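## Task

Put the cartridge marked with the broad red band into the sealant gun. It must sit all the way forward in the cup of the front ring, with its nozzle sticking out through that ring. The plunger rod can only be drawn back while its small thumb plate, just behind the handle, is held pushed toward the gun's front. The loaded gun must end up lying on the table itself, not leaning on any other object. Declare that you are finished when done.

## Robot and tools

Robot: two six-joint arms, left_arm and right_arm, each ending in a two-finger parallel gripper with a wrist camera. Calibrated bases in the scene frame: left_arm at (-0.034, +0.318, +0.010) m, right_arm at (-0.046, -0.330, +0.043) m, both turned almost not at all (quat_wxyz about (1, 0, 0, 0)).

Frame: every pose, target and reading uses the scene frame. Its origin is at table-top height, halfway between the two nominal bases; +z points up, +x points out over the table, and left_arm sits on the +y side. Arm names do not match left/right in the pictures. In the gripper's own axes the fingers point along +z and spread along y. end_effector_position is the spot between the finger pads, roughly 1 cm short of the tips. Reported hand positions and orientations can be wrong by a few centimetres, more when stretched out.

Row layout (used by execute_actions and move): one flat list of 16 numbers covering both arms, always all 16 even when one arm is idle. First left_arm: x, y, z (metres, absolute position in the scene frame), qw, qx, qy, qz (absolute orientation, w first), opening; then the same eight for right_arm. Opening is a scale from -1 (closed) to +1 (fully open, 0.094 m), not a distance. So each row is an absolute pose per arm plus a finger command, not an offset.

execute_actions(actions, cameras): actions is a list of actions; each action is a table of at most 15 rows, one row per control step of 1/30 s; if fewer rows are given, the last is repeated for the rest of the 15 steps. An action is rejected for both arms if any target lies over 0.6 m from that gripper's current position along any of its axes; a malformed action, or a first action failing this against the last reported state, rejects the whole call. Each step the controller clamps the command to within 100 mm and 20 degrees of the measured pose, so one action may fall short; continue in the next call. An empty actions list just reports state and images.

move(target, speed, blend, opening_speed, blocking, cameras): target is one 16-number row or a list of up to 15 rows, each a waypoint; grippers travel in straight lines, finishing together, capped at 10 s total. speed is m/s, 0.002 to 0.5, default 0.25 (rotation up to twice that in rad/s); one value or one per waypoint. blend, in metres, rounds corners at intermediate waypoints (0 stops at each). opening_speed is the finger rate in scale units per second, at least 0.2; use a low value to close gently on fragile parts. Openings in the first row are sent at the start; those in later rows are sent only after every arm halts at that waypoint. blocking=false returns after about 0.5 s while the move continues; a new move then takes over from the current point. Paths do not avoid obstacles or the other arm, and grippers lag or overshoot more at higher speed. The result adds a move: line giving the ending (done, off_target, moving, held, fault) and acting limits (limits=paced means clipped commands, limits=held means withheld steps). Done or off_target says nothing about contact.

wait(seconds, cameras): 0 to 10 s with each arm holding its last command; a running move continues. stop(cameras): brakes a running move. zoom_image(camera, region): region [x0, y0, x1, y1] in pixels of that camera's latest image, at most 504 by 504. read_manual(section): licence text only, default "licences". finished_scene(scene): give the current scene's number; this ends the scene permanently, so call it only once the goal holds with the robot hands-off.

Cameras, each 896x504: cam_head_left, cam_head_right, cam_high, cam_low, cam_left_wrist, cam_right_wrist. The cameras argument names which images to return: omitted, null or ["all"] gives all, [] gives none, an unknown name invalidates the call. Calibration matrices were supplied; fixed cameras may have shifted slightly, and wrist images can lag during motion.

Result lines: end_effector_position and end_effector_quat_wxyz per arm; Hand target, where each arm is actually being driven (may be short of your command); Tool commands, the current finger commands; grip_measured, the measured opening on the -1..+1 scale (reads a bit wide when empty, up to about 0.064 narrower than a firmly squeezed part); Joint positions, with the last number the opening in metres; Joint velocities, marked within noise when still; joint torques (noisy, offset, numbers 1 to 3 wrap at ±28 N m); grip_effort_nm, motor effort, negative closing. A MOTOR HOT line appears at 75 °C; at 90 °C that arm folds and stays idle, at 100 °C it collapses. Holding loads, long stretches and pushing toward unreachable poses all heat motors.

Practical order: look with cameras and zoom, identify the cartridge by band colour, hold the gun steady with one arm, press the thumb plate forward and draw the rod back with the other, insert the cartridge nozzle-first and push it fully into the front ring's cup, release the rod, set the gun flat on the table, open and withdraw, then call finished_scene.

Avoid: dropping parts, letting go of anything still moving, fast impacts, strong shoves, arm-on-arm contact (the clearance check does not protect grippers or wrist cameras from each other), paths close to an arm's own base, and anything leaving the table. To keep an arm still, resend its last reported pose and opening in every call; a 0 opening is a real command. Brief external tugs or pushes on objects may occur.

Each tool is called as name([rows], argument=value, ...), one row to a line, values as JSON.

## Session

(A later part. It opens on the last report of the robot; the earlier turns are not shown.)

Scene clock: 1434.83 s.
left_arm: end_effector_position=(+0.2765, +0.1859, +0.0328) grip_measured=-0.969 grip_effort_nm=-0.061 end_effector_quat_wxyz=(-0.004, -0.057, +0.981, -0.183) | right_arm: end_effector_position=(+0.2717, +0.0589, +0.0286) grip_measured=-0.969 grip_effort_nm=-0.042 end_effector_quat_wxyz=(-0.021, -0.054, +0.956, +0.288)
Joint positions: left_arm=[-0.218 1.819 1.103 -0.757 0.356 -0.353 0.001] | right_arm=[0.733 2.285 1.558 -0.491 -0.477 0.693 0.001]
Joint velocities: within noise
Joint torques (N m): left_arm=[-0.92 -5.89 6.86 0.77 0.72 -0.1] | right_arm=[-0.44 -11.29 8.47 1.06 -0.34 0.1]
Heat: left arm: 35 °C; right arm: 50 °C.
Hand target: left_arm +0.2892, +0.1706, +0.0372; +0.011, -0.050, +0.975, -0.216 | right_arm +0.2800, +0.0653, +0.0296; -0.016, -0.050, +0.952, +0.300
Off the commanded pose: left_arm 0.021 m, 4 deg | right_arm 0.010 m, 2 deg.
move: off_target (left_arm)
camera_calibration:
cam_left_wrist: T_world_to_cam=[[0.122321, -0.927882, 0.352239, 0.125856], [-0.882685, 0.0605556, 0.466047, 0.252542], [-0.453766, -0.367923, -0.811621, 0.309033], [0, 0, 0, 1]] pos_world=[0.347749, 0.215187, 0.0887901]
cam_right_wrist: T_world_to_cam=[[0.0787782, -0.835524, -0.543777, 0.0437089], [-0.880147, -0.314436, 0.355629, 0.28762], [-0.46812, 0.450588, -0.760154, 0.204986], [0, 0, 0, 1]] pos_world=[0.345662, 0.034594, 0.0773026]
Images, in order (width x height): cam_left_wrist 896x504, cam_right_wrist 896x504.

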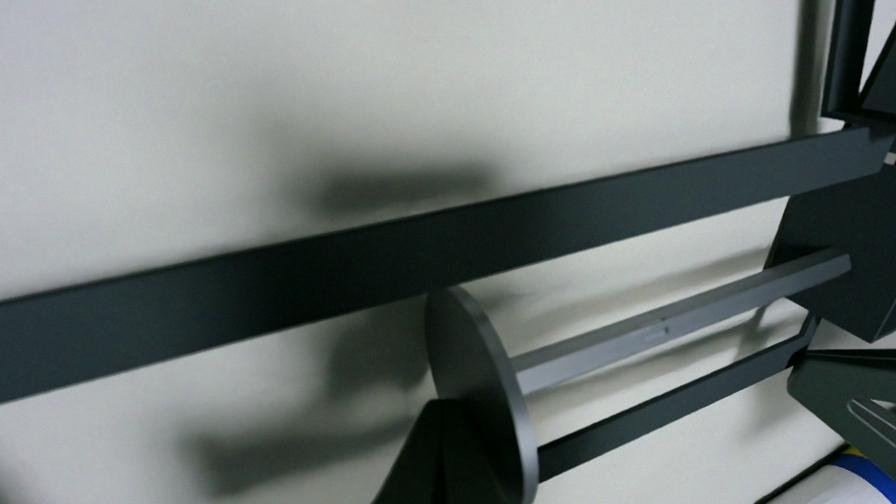

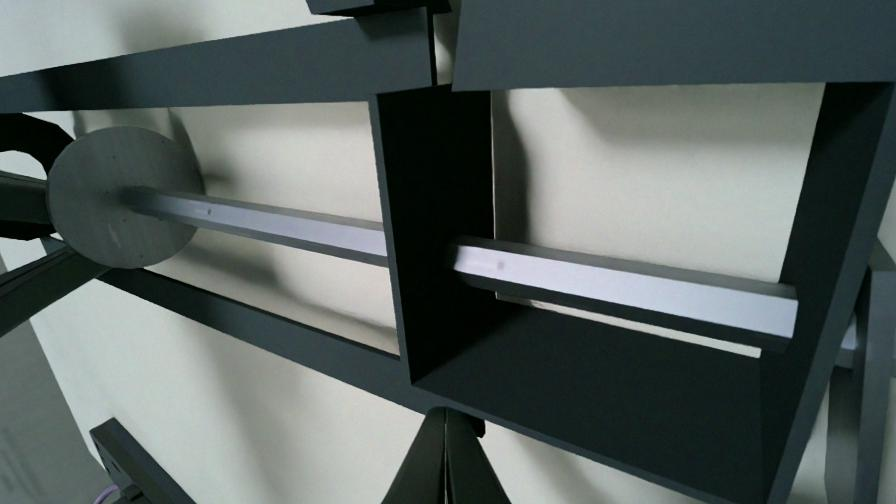

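move([
  [0.290,0.200,0.040,0.0113,-0.0511,0.9749,-0.2161,-0.97,0.268,0.0,0.045,-0.0157,-0.0499,0.9524,0.3003,-0.97],
  [0.290,0.200,0.040,0.0113,-0.0511,0.9749,-0.2161,-0.97,0.280,-0.03,0.045,-0.0157,-0.0499,0.9524,0.3003,-0.97],
], speed=0.08, cameras=["cam_right_wrist","cam_left_wrist","cam_high"])

Scene clock: 1484.63 s.
left_arm: end_effector_position=(+0.2844, +0.2031, +0.0354) grip_measured=-0.969 grip_effort_nm=-0.066 end_effector_quat_wxyz=(+0.005, -0.059, +0.978, -0.202) | right_arm: end_effector_position=(+0.2842, -0.0274, +0.0333) grip_measured=-0.969 grip_effort_nm=-0.042 end_effector_quat_wxyz=(-0.015, -0.042, +0.955, +0.293)
Joint positions: left_arm=[-0.143 1.819 1.103 -0.757 0.396 -0.286 0.001] | right_arm=[0.548 2.142 1.336 -0.482 -0.533 0.526 0.001]
Joint velocities: within noise
Joint torques (N m): left_arm=[0.25 -6.78 6.68 0.33 0.5 0.2] | right_arm=[-0.02 -14.38 5 0.41 -0.44 -0.21]
Heat: left arm: 35 °C; right arm: 49 °C.
Hand target: left_arm +0.2896, +0.1991, +0.0400; +0.011, -0.050, +0.975, -0.217 | right_arm +0.2780, -0.0276, +0.0453; -0.017, -0.052, +0.952, +0.302
Off the commanded pose: left_arm 0.008 m, 2 deg | right_arm 0.013 m, 1 deg.
move: off_target (right_arm)
camera_calibration:
cam_left_wrist: T_world_to_cam=[[0.123624, -0.912909, 0.38899, 0.135228], [-0.891609, 0.0698891, 0.447381, 0.258517], [-0.435604, -0.402134, -0.805318, 0.32259], [0, 0, 0, 1]] pos_world=[0.3543, 0.235108, 0.0915293]
cam_right_wrist: T_world_to_cam=[[0.0580707, -0.831127, -0.553042, -0.0204913], [-0.890251, -0.293796, 0.348046, 0.273437], [-0.451752, 0.472135, -0.756973, 0.249103], [0, 0, 0, 1]] pos_world=[0.357151, -0.0543063, 0.0820628]
Images, in order (width x height): cam_high 896x504, cam_left_wrist 896x504, cam_right_wrist 896x504.

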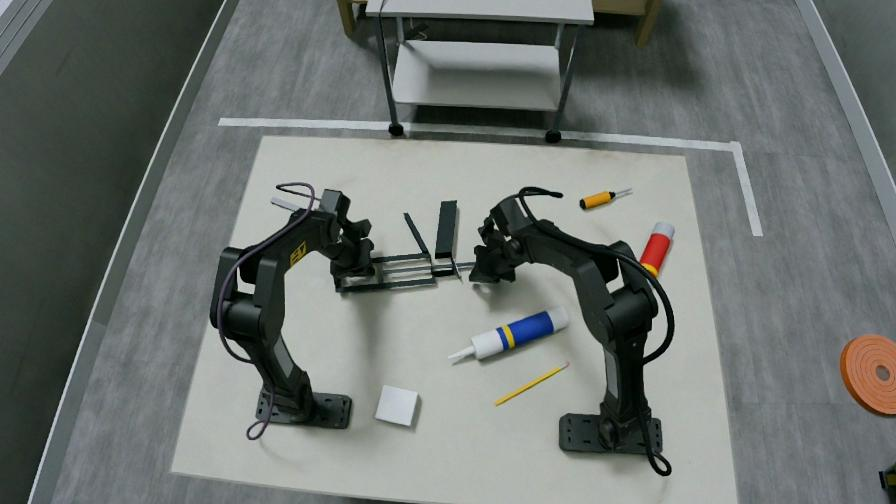

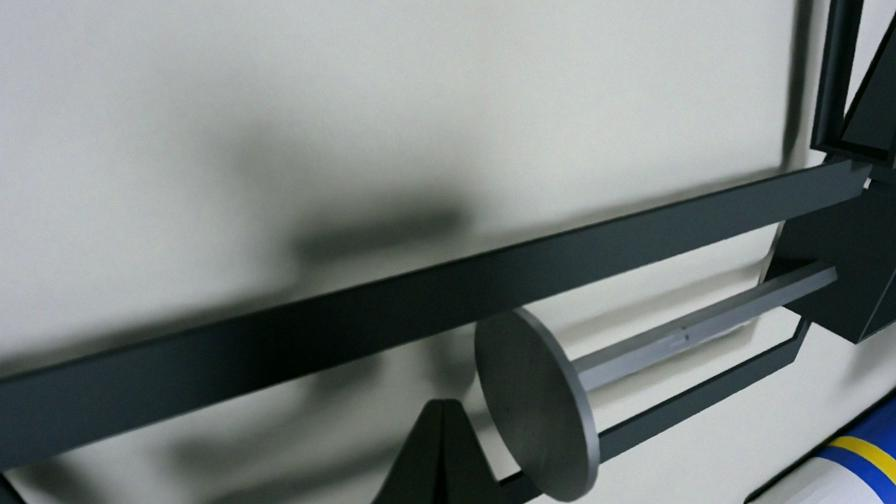

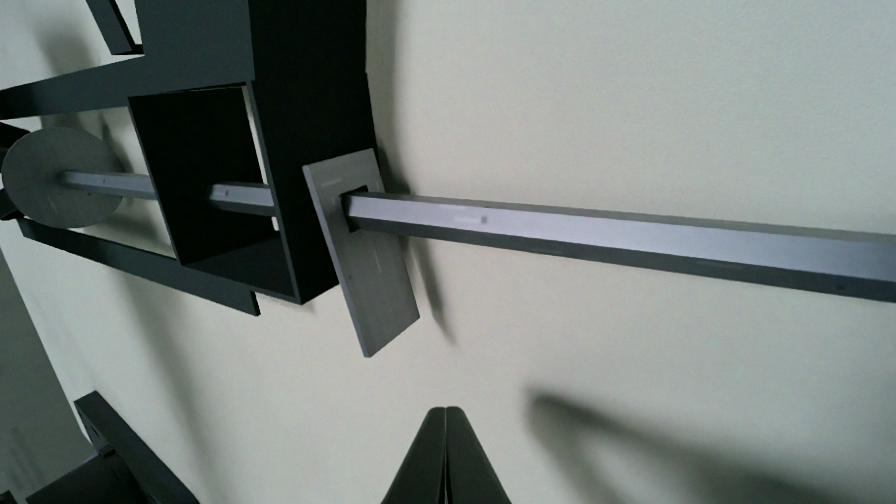

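move([
  [0.290,0.200,0.040,0.0113,-0.0511,0.9749,-0.2161,-0.97,0.308,-0.028,0.038,-0.0314,-0.0997,0.9485,0.299,-0.97],
], speed=0.06, cameras=["cam_right_wrist"])

Scene clock: 1518.23 s.
left_arm: end_effector_position=(+0.2844, +0.2031, +0.0354) grip_measured=-0.969 grip_effort_nm=-0.066 end_effector_quat_wxyz=(+0.005, -0.059, +0.978, -0.202) | right_arm: end_effector_position=(+0.3077, -0.0310, +0.0377) grip_measured=-0.969 grip_effort_nm=-0.042 end_effector_quat_wxyz=(-0.024, -0.092, +0.952, +0.292)
Joint positions: left_arm=[-0.143 1.819 1.103 -0.757 0.396 -0.286 0.001] | right_arm=[0.506 2.236 1.521 -0.649 -0.562 0.36 0.001]
Joint velocities: within noise
Joint torques (N m): left_arm=[0.58 -6.72 6.79 0.32 0.45 0.21] | right_arm=[-0.43 -10.63 8.51 0.3 -0.47 -0.21]
Heat: left arm: 35 °C; right arm: 51 °C.
Hand target: left_arm +0.2900, +0.2001, +0.0400; +0.012, -0.051, +0.975, -0.216 | right_arm +0.3088, -0.0293, +0.0373; -0.031, -0.098, +0.949, +0.299
Off the commanded pose: left_arm 0.008 m, 2 deg | right_arm 0.003 m, 2 deg.
move: done
camera_calibration:
cam_right_wrist: T_world_to_cam=[[0.148846, -0.820534, -0.551878, -0.050027], [-0.860318, -0.382614, 0.336837, 0.28033], [-0.487542, 0.424654, -0.762871, 0.274531], [0, 0, 0, 1]] pos_world=[0.382465, -0.050371, 0.0873972]
Images, in order (width x height): cam_right_wrist 896x504.

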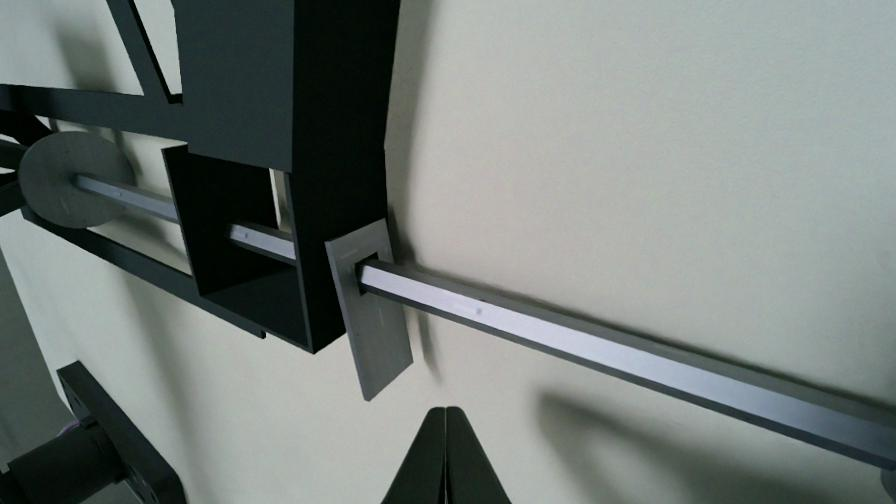

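move([
  [0.290,0.200,0.040,0.0113,-0.0511,0.9749,-0.2161,-0.97,0.3135,-0.028,0.022,-0.0314,-0.0997,0.9485,0.299,-0.97],
], speed=0.06, cameras=["cam_right_wrist"])

Scene clock: 1535.73 s.
left_arm: end_effector_position=(+0.2844, +0.2031, +0.0354) grip_measured=-0.969 grip_effort_nm=-0.056 end_effector_quat_wxyz=(+0.005, -0.058, +0.978, -0.202) | right_arm: end_effector_position=(+0.3056, -0.0321, +0.0207) grip_measured=-0.969 grip_effort_nm=-0.046 end_effector_quat_wxyz=(-0.038, -0.091, +0.953, +0.286)
Joint positions: left_arm=[-0.143 1.819 1.103 -0.757 0.396 -0.284 0.001] | right_arm=[0.506 2.282 1.532 -0.649 -0.562 0.353 0.001]
Joint velocities: within noise
Joint torques (N m): left_arm=[0.44 -6.89 6.54 0.35 0.49 0.2] | right_arm=[-0.68 -11.02 8.28 0.59 -0.48 -0.22]
Heat: left arm: 35 °C; right arm: 51 °C.
Hand target: left_arm +0.2900, +0.2001, +0.0400; +0.012, -0.050, +0.975, -0.216 | right_arm +0.3133, -0.0283, +0.0221; -0.031, -0.099, +0.949, +0.299
Off the commanded pose: left_arm 0.008 m, 2 deg | right_arm 0.009 m, 2 deg.
move: done
camera_calibration:
cam_right_wrist: T_world_to_cam=[[0.139375, -0.828281, -0.542702, -0.0576053], [-0.848424, -0.382498, 0.365885, 0.279498], [-0.510637, 0.409447, -0.756044, 0.267402], [0, 0, 0, 1]] pos_world=[0.381708, -0.050293, 0.0686413]
Images, in order (width x height): cam_right_wrist 896x504.

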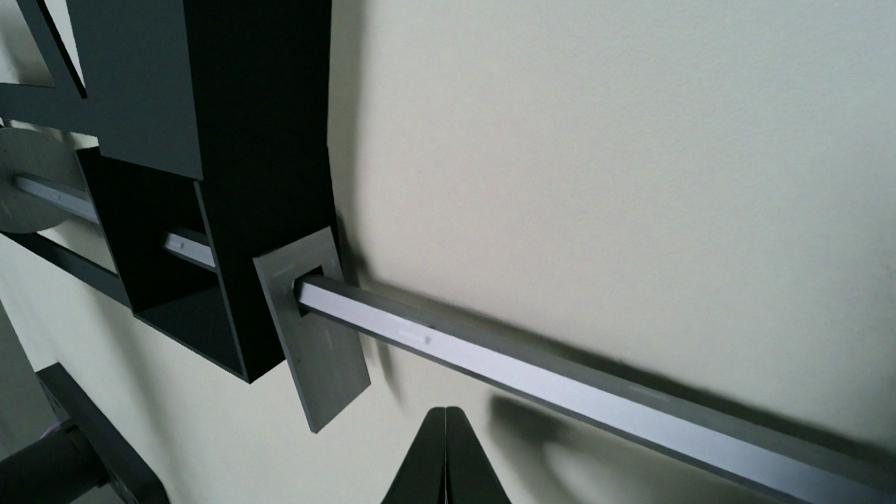

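move([
  [0.290,0.200,0.040,0.0113,-0.0511,0.9749,-0.2161,-0.97,0.3235,-0.018,0.026,-0.0314,-0.0997,0.9485,0.299,-0.97],
], speed=0.06, cameras=["cam_right_wrist"])

Scene clock: 1548.40 s.
left_arm: end_effector_position=(+0.2844, +0.2031, +0.0354) grip_measured=-0.969 grip_effort_nm=-0.061 end_effector_quat_wxyz=(+0.005, -0.058, +0.978, -0.202) | right_arm: end_effector_position=(+0.3244, -0.0207, +0.0275) grip_measured=-0.969 grip_effort_nm=-0.046 end_effector_quat_wxyz=(-0.021, -0.097, +0.950, +0.295)
Joint positions: left_arm=[-0.143 1.819 1.103 -0.757 0.396 -0.284 0.001] | right_arm=[0.507 2.319 1.619 -0.658 -0.565 0.353 0.001]
Joint velocities: within noise
Joint torques (N m): left_arm=[0.43 -6.74 6.79 0.31 0.43 0.21] | right_arm=[0.13 -11.26 8.51 0.31 -0.45 -0.1]
Heat: left arm: 35 °C; right arm: 52 °C.
Hand target: left_arm +0.2900, +0.2001, +0.0400; +0.012, -0.051, +0.975, -0.216 | right_arm +0.3231, -0.0173, +0.0261; -0.031, -0.100, +0.948, +0.300
Off the commanded pose: left_arm 0.008 m, 2 deg | right_arm 0.003 m, 1 deg.
move: done
camera_calibration:
cam_right_wrist: T_world_to_cam=[[0.160373, -0.81573, -0.555756, -0.0532242], [-0.859753, -0.392029, 0.327318, 0.301855], [-0.484876, 0.42532, -0.764198, 0.269697], [0, 0, 0, 1]] pos_world=[0.398826, -0.0397883, 0.0777197]
Images, in order (width x height): cam_right_wrist 896x504.

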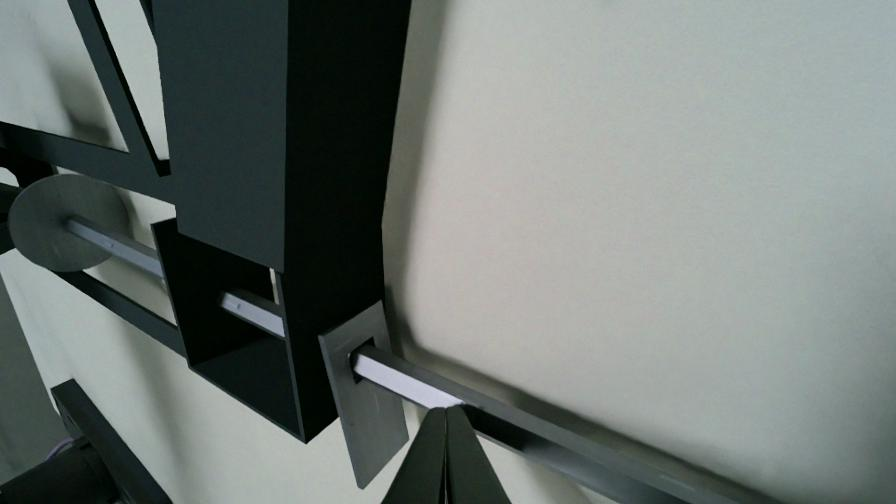

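move([
  [0.290,0.200,0.040,0.0113,-0.0511,0.9749,-0.2161,-0.97,0.312,-0.022,0.026,-0.0314,-0.0997,0.9485,0.299,-0.97],
], speed=0.06, cameras=["cam_right_wrist"])

Scene clock: 1558.93 s.
left_arm: end_effector_position=(+0.2844, +0.2031, +0.0354) grip_measured=-0.969 grip_effort_nm=-0.061 end_effector_quat_wxyz=(+0.005, -0.058, +0.978, -0.202) | right_arm: end_effector_position=(+0.3224, -0.0216, +0.0264) grip_measured=-0.969 grip_effort_nm=-0.046 end_effector_quat_wxyz=(-0.022, -0.096, +0.948, +0.302)
Joint positions: left_arm=[-0.143 1.819 1.103 -0.757 0.396 -0.284 0.001] | right_arm=[0.502 2.314 1.6 -0.641 -0.58 0.353 0.001]
Joint velocities: within noise
Joint torques (N m): left_arm=[0.39 -6.84 6.74 0.34 0.46 0.19] | right_arm=[0.4 -14.15 4.01 0.47 -0.3 -0.06]
Heat: left arm: 35 °C; right arm: 51 °C.
Hand target: left_arm +0.2900, +0.2001, +0.0400; +0.012, -0.051, +0.975, -0.216 | right_arm +0.3137, -0.0234, +0.0265; -0.030, -0.098, +0.949, +0.299
Off the commanded pose: left_arm 0.008 m, 2 deg | right_arm 0.010 m, 1 deg.
move: done
camera_calibration:
cam_right_wrist: T_world_to_cam=[[0.156067, -0.808112, -0.567977, -0.0523923], [-0.858408, -0.395436, 0.326751, 0.299673], [-0.48865, 0.436561, -0.755404, 0.269504], [0, 0, 0, 1]] pos_world=[0.397111, -0.0414926, 0.0759087]
Images, in order (width x height): cam_right_wrist 896x504.

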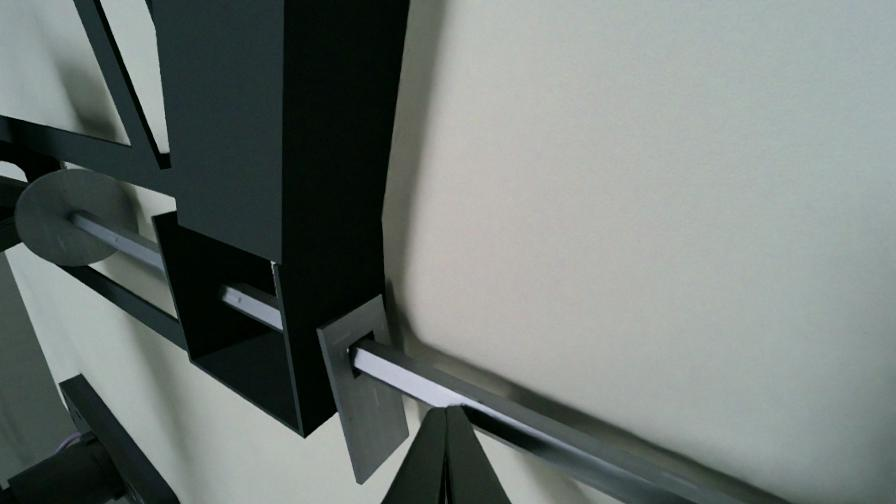

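move([
  [0.290,0.200,0.040,0.0113,-0.0511,0.9749,-0.2161,-0.97,0.305,-0.022,0.030,-0.0314,-0.0997,0.9485,0.299,-0.97],
], speed=0.06, cameras=["cam_right_wrist"])

Scene clock: 1566.53 s.
left_arm: end_effector_position=(+0.2844, +0.2031, +0.0354) grip_measured=-0.969 grip_effort_nm=-0.051 end_effector_quat_wxyz=(+0.005, -0.058, +0.978, -0.202) | right_arm: end_effector_position=(+0.3038, -0.0202, +0.0183) grip_measured=-0.969 grip_effort_nm=-0.046 end_effector_quat_wxyz=(-0.039, -0.102, +0.949, +0.296)
Joint positions: left_arm=[-0.143 1.819 1.103 -0.757 0.396 -0.284 0.001] | right_arm=[0.524 2.303 1.549 -0.632 -0.582 0.353 0.001]
Joint velocities: within noise
Joint torques (N m): left_arm=[0.47 -6.87 6.65 0.35 0.43 0.19] | right_arm=[0.42 -15.39 4.97 0.45 -0.26 0.03]
Heat: left arm: 35 °C; right arm: 54 °C.
Hand target: left_arm +0.2900, +0.2001, +0.0400; +0.012, -0.051, +0.975, -0.216 | right_arm +0.3018, -0.0189, +0.0292; -0.033, -0.104, +0.948, +0.298
Off the commanded pose: left_arm 0.008 m, 2 deg | right_arm 0.012 m, 1 deg.
move: off_target (right_arm)
camera_calibration:
cam_right_wrist: T_world_to_cam=[[0.158102, -0.812257, -0.561464, -0.0537739], [-0.840211, -0.409363, 0.355622, 0.280606], [-0.518699, 0.415524, -0.747189, 0.262212], [0, 0, 0, 1]] pos_world=[0.380279, -0.0377637, 0.06594]
Images, in order (width x height): cam_right_wrist 896x504.

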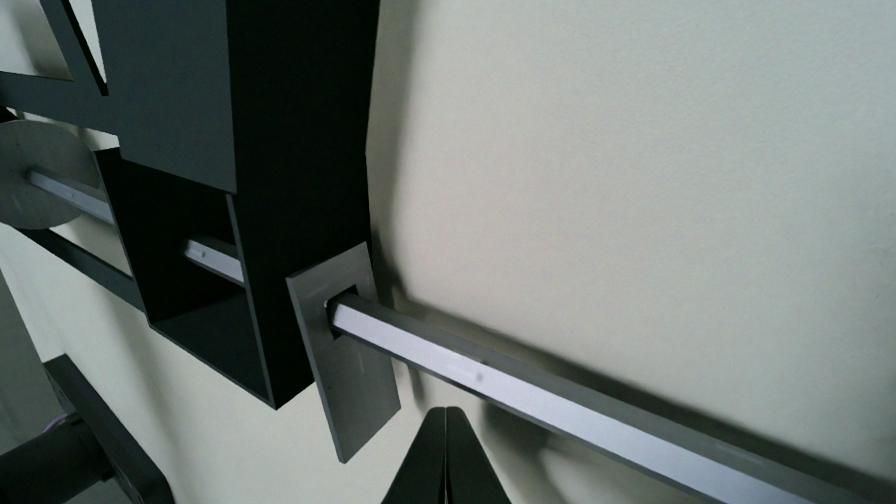

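move([
  [0.290,0.175,0.036,0.0113,-0.0511,0.9749,-0.2161,-0.97,0.302,0.010,0.026,-0.0314,-0.0997,0.9485,0.299,-0.97],
], speed=0.06, cameras=["cam_right_wrist","cam_left_wrist"])

Scene clock: 1578.20 s.
left_arm: end_effector_position=(+0.2783, +0.1863, +0.0347) grip_measured=-0.969 grip_effort_nm=-0.061 end_effector_quat_wxyz=(-0.005, -0.058, +0.978, -0.200) | right_arm: end_effector_position=(+0.2964, -0.0054, +0.0202) grip_measured=-0.969 grip_effort_nm=-0.046 end_effector_quat_wxyz=(-0.045, -0.091, +0.952, +0.288)
Joint positions: left_arm=[-0.198 1.82 1.103 -0.754 0.391 -0.339 0.001] | right_arm=[0.567 2.303 1.564 -0.633 -0.56 0.422 0.001]
Joint velocities: within noise
Joint torques (N m): left_arm=[-0.99 -5.97 6.74 0.72 0.39 -0.11] | right_arm=[0.88 -11.92 8.84 0.81 -0.32 0.11]
Heat: left arm: 35 °C; right arm: 57 °C.
Hand target: left_arm +0.2900, +0.1763, +0.0361; +0.011, -0.053, +0.975, -0.216 | right_arm +0.3046, +0.0064, +0.0261; -0.030, -0.096, +0.949, +0.299
Off the commanded pose: left_arm 0.016 m, 3 deg | right_arm 0.017 m, 2 deg.
move: off_target (left_arm, right_arm)
camera_calibration:
cam_left_wrist: T_world_to_cam=[[0.125941, -0.914737, 0.38392, 0.120812], [-0.882635, 0.0733488, 0.464301, 0.250852], [-0.452873, -0.397336, -0.798142, 0.316268], [0, 0, 0, 1]] pos_world=[0.349425, 0.217776, 0.0895737]
cam_right_wrist: T_world_to_cam=[[0.134832, -0.82632, -0.546823, -0.0330105], [-0.841885, -0.386564, 0.376561, 0.279902], [-0.522542, 0.40959, -0.747787, 0.254782], [0, 0, 0, 1]] pos_world=[0.37323, -0.0234335, 0.0670716]
Images, in order (width x height): cam_left_wrist 896x504, cam_right_wrist 896x504.

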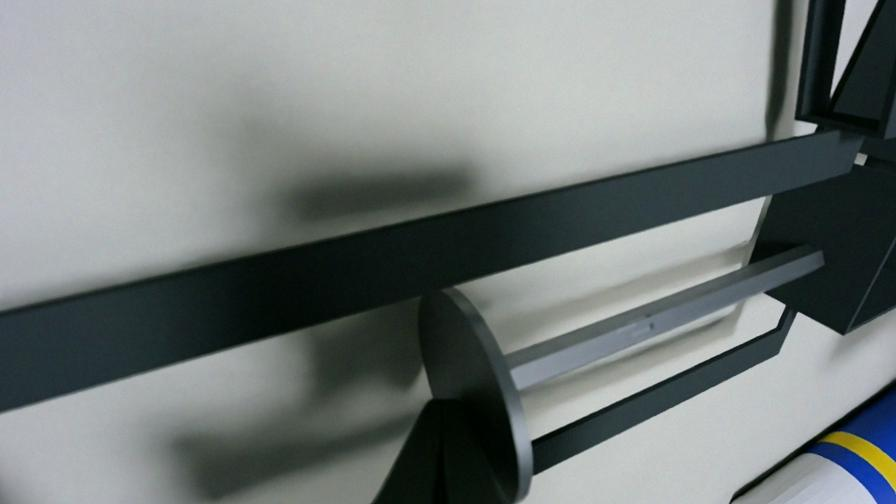

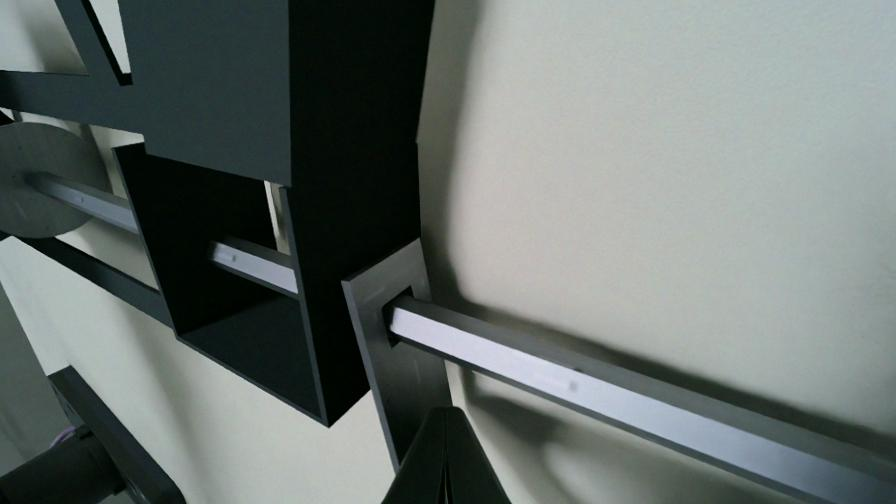

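move([
  [0.292,0.135,0.034,0.0113,-0.0511,0.9749,-0.2161,-0.97,0.290,0.075,0.020,-0.0314,-0.0997,0.9485,0.299,-0.97],
], speed=0.06, cameras=["cam_right_wrist","cam_left_wrist"])

Scene clock: 1589.83 s.
left_arm: end_effector_position=(+0.2752, +0.1841, +0.0259) grip_measured=-0.969 grip_effort_nm=-0.066 end_effector_quat_wxyz=(-0.002, -0.082, +0.987, -0.139) | right_arm: end_effector_position=(+0.3057, +0.0010, +0.0144) grip_measured=-0.969 grip_effort_nm=-0.042 end_effector_quat_wxyz=(-0.028, -0.054, +0.974, +0.216)
Joint positions: left_arm=[-0.272 1.83 1.109 -0.756 0.263 -0.451 0.001] | right_arm=[0.622 2.342 1.667 -0.704 -0.398 0.537 0.001]
Joint velocities: within noise
Joint torques (N m): left_arm=[-4.22 -5.34 8.73 1.01 1.32 -0.1] | right_arm=[7.5 -10.07 10.09 1.7 -1.44 0.16]
Heat: left arm: 34 °C; right arm: 55 °C.
Hand target: left_arm +0.2882, +0.1396, +0.0378; +0.010, -0.049, +0.976, -0.212 | right_arm +0.2846, +0.0652, +0.0246; -0.034, -0.106, +0.949, +0.294
Off the commanded pose: left_arm 0.053 m, 10 deg | right_arm 0.076 m, 11 deg.
move: off_target (left_arm, right_arm)
camera_calibration:
cam_left_wrist: T_world_to_cam=[[0.171351, -0.948486, 0.266482, 0.119365], [-0.878181, -0.0244363, 0.477704, 0.268759], [-0.446584, -0.315874, -0.83713, 0.291312], [0, 0, 0, 1]] pos_world=[0.345661, 0.211801, 0.0836704]
cam_right_wrist: T_world_to_cam=[[0.0813575, -0.906431, -0.414444, -0.0175954], [-0.877414, -0.262385, 0.401621, 0.302797], [-0.472786, 0.330964, -0.816662, 0.238585], [0, 0, 0, 1]] pos_world=[0.379909, -0.0154628, 0.0659416]
Images, in order (width x height): cam_left_wrist 896x504, cam_right_wrist 896x504.

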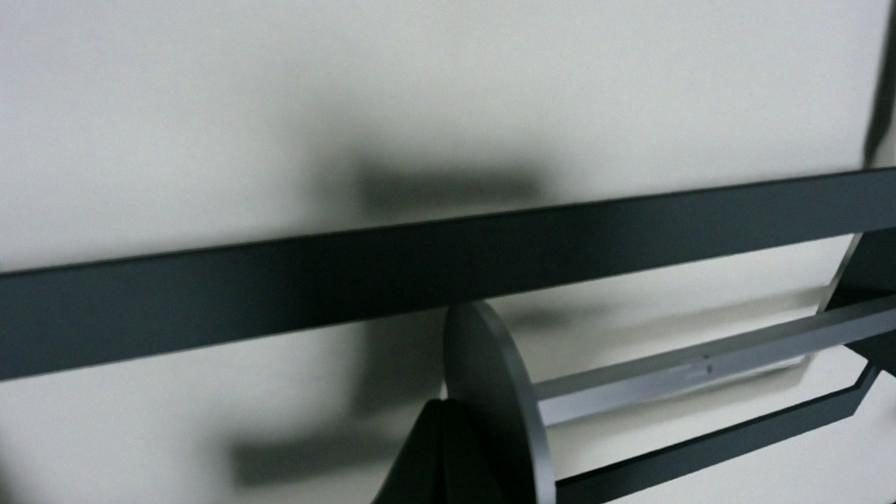

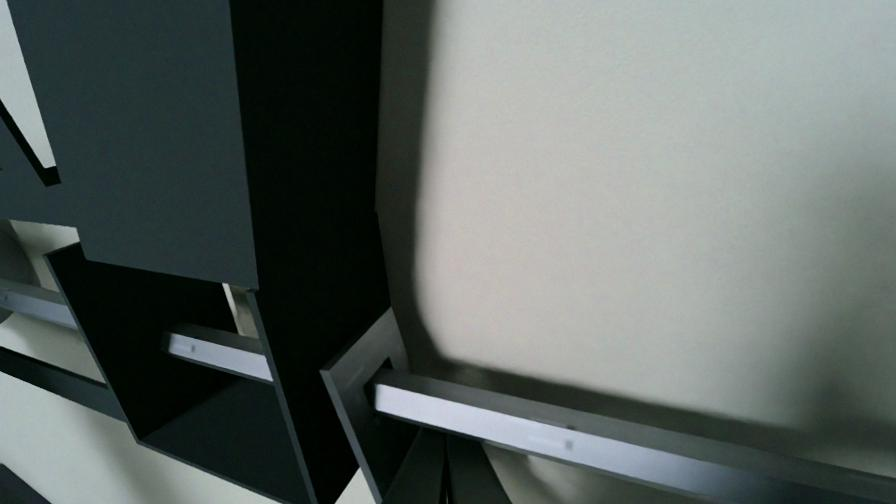

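zoom_image(camera="cam_right_wrist", region=[200, 250, 500, 504])

Scaled by 1.680 from the camera's 896x504 image, which has a finer 1280x720 frame.

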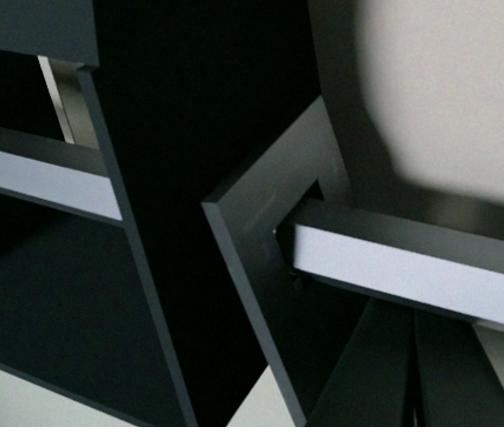

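move([
  [0.292,0.190,0.036,0.0113,-0.0511,0.9749,-0.2161,-0.97,0.304,-0.022,0.030,-0.0314,-0.0997,0.9485,0.299,-0.97],
  [0.292,0.190,0.036,0.0113,-0.0511,0.9749,-0.2161,-0.97,0.298,-0.022,0.030,-0.0314,-0.0997,0.9485,0.299,-0.97],
], speed=0.08, cameras=["cam_right_wrist"])

Scene clock: 1626.27 s.
left_arm: end_effector_position=(+0.2821, +0.1936, +0.0329) grip_measured=-0.969 grip_effort_nm=-0.056 end_effector_quat_wxyz=(-0.003, -0.060, +0.978, -0.200) | right_arm: end_effector_position=(+0.2952, -0.0266, +0.0145) grip_measured=-0.969 grip_effort_nm=-0.037 end_effector_quat_wxyz=(-0.051, -0.079, +0.955, +0.281)
Joint positions: left_arm=[-0.174 1.831 1.109 -0.756 0.393 -0.318 0.001] | right_arm=[0.529 2.285 1.512 -0.635 -0.559 0.397 0.001]
Joint velocities: within noise
Joint torques (N m): left_arm=[0.35 -6.49 6.32 0.53 0.45 0.23] | right_arm=[0.1 -15.61 4.77 0.71 -0.47 -0.21]
Heat: left arm: 33 °C; right arm: 52 °C.
Hand target: left_arm +0.2914, +0.1890, +0.0356; +0.010, -0.050, +0.975, -0.217 | right_arm +0.2972, -0.0209, +0.0302; -0.033, -0.096, +0.949, +0.299
Off the commanded pose: left_arm 0.011 m, 3 deg | right_arm 0.016 m, 4 deg.
move: off_target (left_arm, right_arm)
camera_calibration:
cam_right_wrist: T_world_to_cam=[[0.11081, -0.837132, -0.53566, -0.0468567], [-0.842344, -0.365142, 0.396393, 0.273276], [-0.527425, 0.407286, -0.745615, 0.259907], [0, 0, 0, 1]] pos_world=[0.372466, -0.0452969, 0.0603665]
Images, in order (width x height): cam_right_wrist 896x504.

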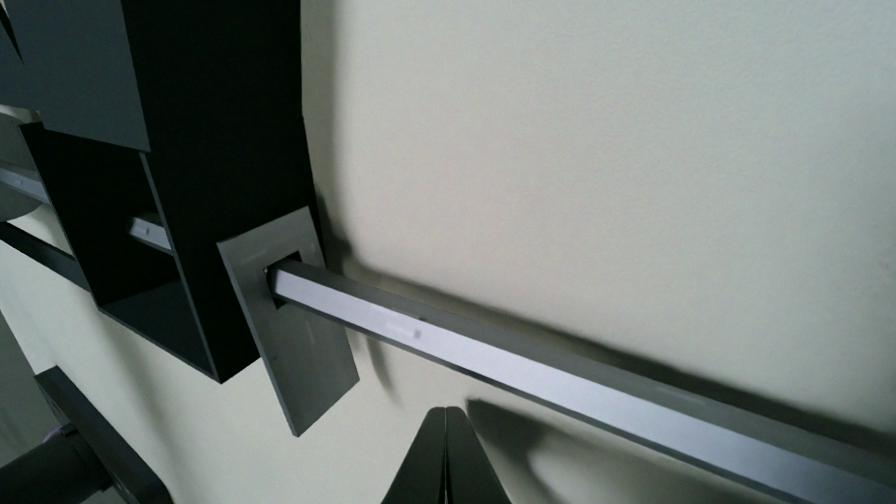

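move([
  [0.292,0.185,0.036,0.0113,-0.0511,0.9749,-0.2161,-0.97,0.308,-0.005,0.028,-0.0314,-0.0997,0.9485,0.299,-0.97],
], speed=0.06, cameras=["cam_right_wrist"])

Scene clock: 1638.90 s.
left_arm: end_effector_position=(+0.2821, +0.1936, +0.0329) grip_measured=-0.969 grip_effort_nm=-0.056 end_effector_quat_wxyz=(-0.003, -0.060, +0.978, -0.200) | right_arm: end_effector_position=(+0.3044, -0.0083, +0.0291) grip_measured=-0.969 grip_effort_nm=-0.042 end_effector_quat_wxyz=(-0.030, -0.099, +0.951, +0.292)
Joint positions: left_arm=[-0.174 1.831 1.109 -0.756 0.393 -0.318 0.001] | right_arm=[0.553 2.287 1.57 -0.635 -0.559 0.396 0.001]
Joint velocities: within noise
Joint torques (N m): left_arm=[-0.72 -6.64 6.42 0.6 0.44 0.03] | right_arm=[0.46 -11.02 8.16 0.56 -0.41 -0.05]
Heat: left arm: 34 °C; right arm: 55 °C.
Hand target: left_arm +0.2917, +0.1853, +0.0362; +0.011, -0.051, +0.975, -0.216 | right_arm +0.3053, -0.0021, +0.0276; -0.032, -0.104, +0.948, +0.299
Off the commanded pose: left_arm 0.013 m, 3 deg | right_arm 0.005 m, 1 deg.
move: off_target (left_arm)
camera_calibration:
cam_right_wrist: T_world_to_cam=[[0.159322, -0.817972, -0.552754, -0.0387958], [-0.850939, -0.397654, 0.343183, 0.285849], [-0.500519, 0.415683, -0.7594, 0.260514], [0, 0, 0, 1]] pos_world=[0.379813, -0.0263564, 0.078291]
Images, in order (width x height): cam_right_wrist 896x504.

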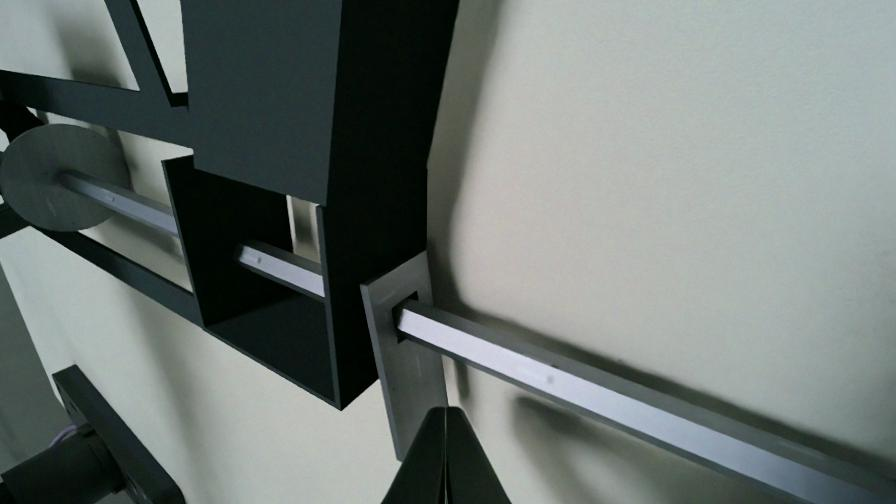

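move([
  [0.292,0.130,0.042,0.0113,-0.0511,0.9749,-0.2161,-0.97,0.266,0.070,0.018,-0.0314,-0.0997,0.9485,0.299,-0.97],
], speed=0.06, cameras=["cam_right_wrist","cam_left_wrist"])

Scene clock: 1651.93 s.
left_arm: end_effector_position=(+0.2777, +0.1849, +0.0289) grip_measured=-0.969 grip_effort_nm=-0.056 end_effector_quat_wxyz=(+0.001, -0.082, +0.988, -0.128) | right_arm: end_effector_position=(+0.3005, -0.0002, +0.0158) grip_measured=-0.969 grip_effort_nm=-0.037 end_effector_quat_wxyz=(-0.006, -0.050, +0.974, +0.219)
Joint positions: left_arm=[-0.28 1.831 1.129 -0.774 0.24 -0.459 0.001] | right_arm=[0.634 2.287 1.57 -0.615 -0.375 0.564 0.001]
Joint velocities: within noise
Joint torques (N m): left_arm=[-4.34 -6.12 9.07 0.89 1.57 -0.13] | right_arm=[7.82 -10.58 6.61 1.66 -1.54 0.17]
Heat: left arm: 34 °C; right arm: 54 °C.
Hand target: left_arm +0.2882, +0.1357, +0.0453; +0.009, -0.048, +0.976, -0.212 | right_arm +0.2659, +0.0575, +0.0215; -0.033, -0.101, +0.951, +0.292
Off the commanded pose: left_arm 0.058 m, 11 deg | right_arm 0.078 m, 12 deg.
move: off_target (left_arm, right_arm)
camera_calibration:
cam_left_wrist: T_world_to_cam=[[0.172071, -0.953769, 0.246408, 0.120168], [-0.880147, -0.036513, 0.473294, 0.272489], [-0.442416, -0.298315, -0.84574, 0.291058], [0, 0, 0, 1]] pos_world=[0.347922, 0.211389, 0.0875819]
cam_right_wrist: T_world_to_cam=[[0.0820894, -0.904725, -0.418013, -0.0178267], [-0.897303, -0.249622, 0.364056, 0.303983], [-0.433715, 0.345199, -0.832303, 0.226148], [0, 0, 0, 1]] pos_world=[0.372312, -0.0183133, 0.0701048]
Images, in order (width x height): cam_left_wrist 896x504, cam_right_wrist 896x504.

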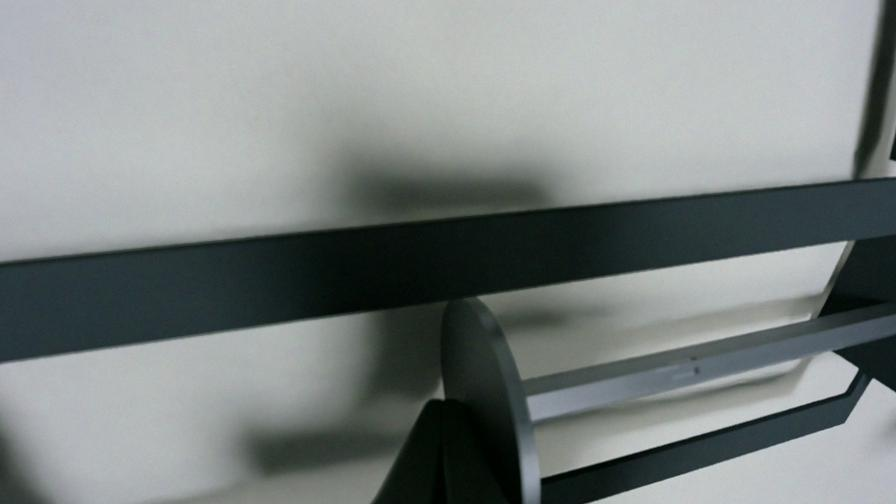

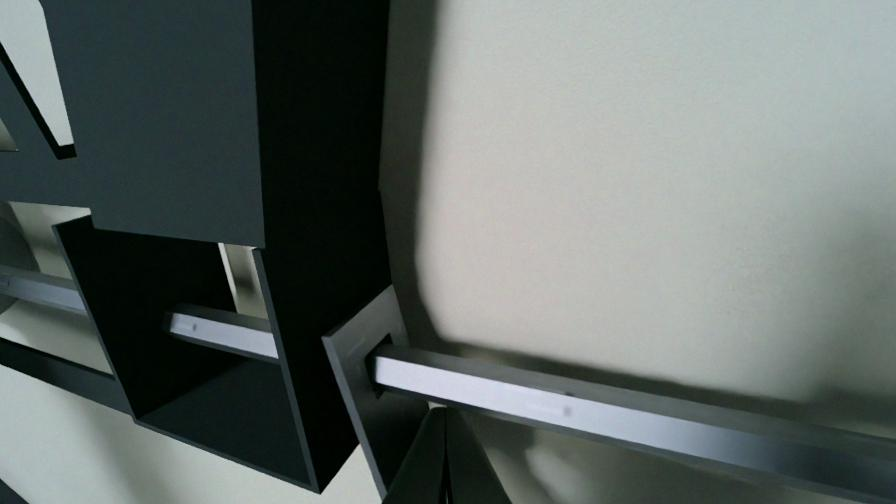

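move([
  [0.292,0.090,0.048,0.0188,-0.0488,0.9323,-0.3579,-0.97,0.262,0.092,0.012,-0.0426,-0.0955,0.9085,0.4044,-0.97],
], speed=0.08, cameras=["cam_right_wrist","cam_left_wrist"])

Scene clock: 1675.37 s.
left_arm: end_effector_position=(+0.2774, +0.1841, +0.0290) grip_measured=-0.969 grip_effort_nm=-0.066 end_effector_quat_wxyz=(-0.004, -0.115, +0.985, -0.129) | right_arm: end_effector_position=(+0.3004, +0.0013, +0.0089) grip_measured=-0.969 grip_effort_nm=-0.037 end_effector_quat_wxyz=(-0.002, -0.035, +0.973, +0.228)
Joint positions: left_arm=[-0.281 1.831 1.129 -0.774 0.241 -0.527 0.001] | right_arm=[0.634 2.287 1.531 -0.551 -0.382 0.601 0.001]
Joint velocities: within noise
Joint torques (N m): left_arm=[-7.2 -7.38 7.1 1.51 2.67 -0.24] | right_arm=[8.12 -9.72 4.98 2.54 -2.66 0.3]
Heat: left arm: 34 °C; right arm: 52 °C.
Hand target: left_arm +0.2818, +0.1043, +0.0581; -0.001, -0.055, +0.960, -0.276 | right_arm +0.2548, +0.0746, +0.0211; -0.054, -0.098, +0.929, +0.354
Off the commanded pose: left_arm 0.097 m, 28 deg; orientation clipped | right_arm 0.099 m, 23 deg; orientation clipped.
move: off_target (left_arm, right_arm); limits=paced
camera_calibration:
cam_left_wrist: T_world_to_cam=[[0.236627, -0.940046, 0.245606, 0.0990892], [-0.867639, -0.0906769, 0.488856, 0.278233], [-0.437277, -0.328774, -0.837077, 0.2947], [0, 0, 0, 1]] pos_world=[0.346824, 0.215267, 0.0863338]
cam_right_wrist: T_world_to_cam=[[0.0537679, -0.898593, -0.435477, -0.0107492], [-0.904623, -0.228491, 0.359791, 0.308916], [-0.422808, 0.374597, -0.825173, 0.21644], [0, 0, 0, 1]] pos_world=[0.371543, -0.0201522, 0.0627738]
Images, in order (width x height): cam_left_wrist 896x504, cam_right_wrist 896x504.

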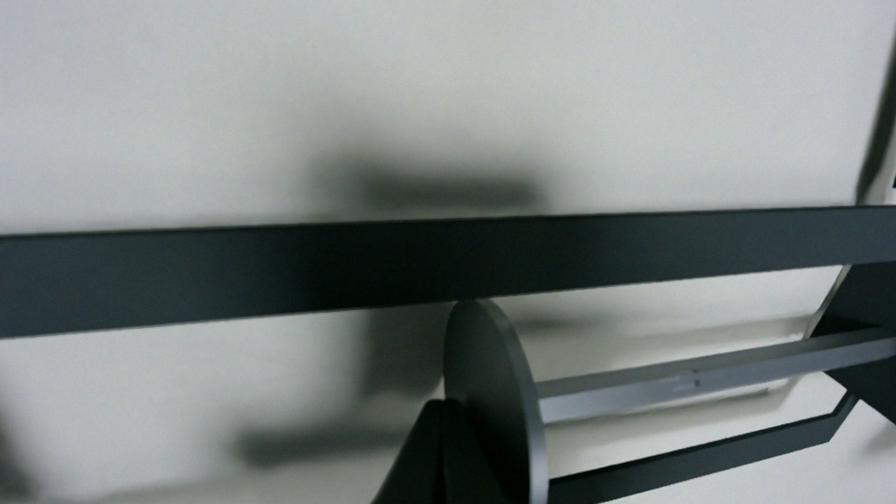

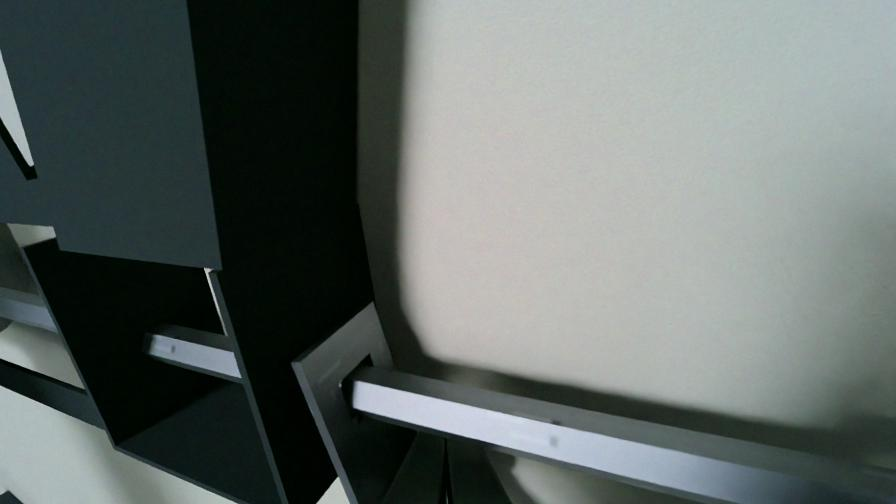

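move([
  [0.292,0.185,0.038,0.0113,-0.0511,0.9749,-0.2161,-0.97,0.300,-0.018,0.030,-0.0314,-0.0997,0.9485,0.299,-0.97],
  [0.292,0.185,0.036,0.0113,-0.0511,0.9749,-0.2161,-0.97,0.294,-0.018,0.030,-0.0314,-0.0997,0.9485,0.299,-0.97],
], speed=0.08, cameras=["cam_right_wrist","cam_high"])

Scene clock: 1708.40 s.
left_arm: end_effector_position=(+0.2863, +0.1878, +0.0377) grip_measured=-0.969 grip_effort_nm=-0.051 end_effector_quat_wxyz=(+0.001, -0.064, +0.977, -0.202) | right_arm: end_effector_position=(+0.2954, -0.0140, +0.0149) grip_measured=-0.969 grip_effort_nm=-0.037 end_effector_quat_wxyz=(-0.035, -0.089, +0.952, +0.290)
Joint positions: left_arm=[-0.189 1.831 1.129 -0.759 0.391 -0.344 0.001] | right_arm=[0.553 2.282 1.5 -0.577 -0.557 0.414 0.001]
Joint velocities: within noise
Joint torques (N m): left_arm=[0.32 -6.56 5.08 0.66 0.44 0.19] | right_arm=[-0.29 -15.72 4.82 0.33 -0.47 -0.21]
Heat: left arm: 41 °C; right arm: 52 °C.
Hand target: left_arm +0.2917, +0.1840, +0.0361; +0.010, -0.054, +0.975, -0.217 | right_arm +0.2911, -0.0143, +0.0293; -0.035, -0.099, +0.948, +0.300
Off the commanded pose: left_arm 0.007 m, 3 deg | right_arm 0.016 m, 2 deg.
move: off_target (left_arm, right_arm)
camera_calibration:
cam_right_wrist: T_world_to_cam=[[0.137774, -0.82435, -0.549058, -0.0436514], [-0.85143, -0.381798, 0.35958, 0.280925], [-0.506049, 0.417944, -0.754478, 0.249142], [0, 0, 0, 1]] pos_world=[0.37128, -0.0328548, 0.0629902]
Images, in order (width x height): cam_high 896x504, cam_right_wrist 896x504.

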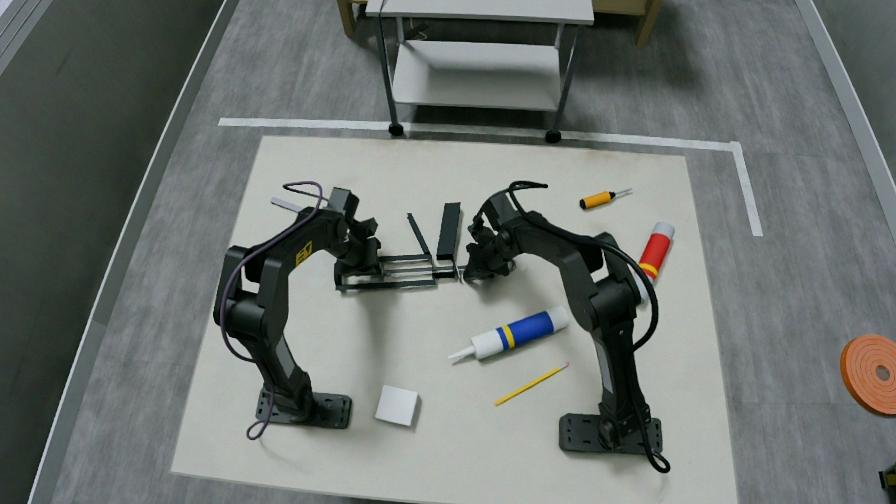

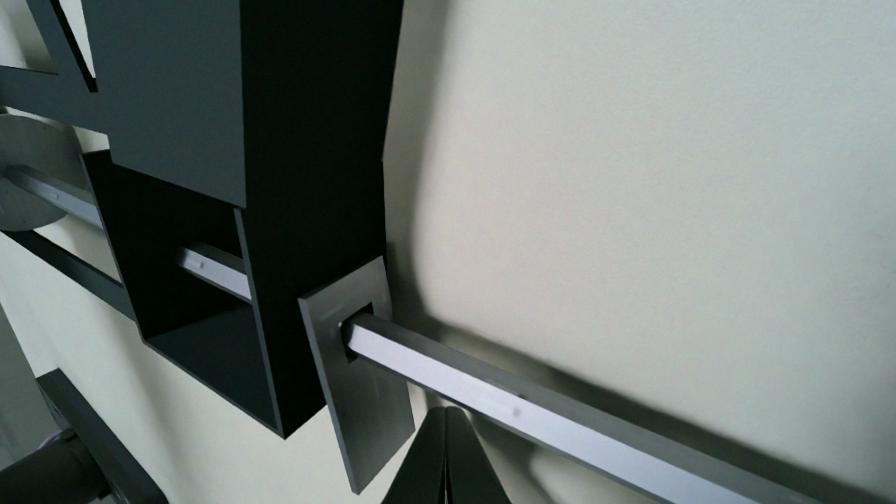

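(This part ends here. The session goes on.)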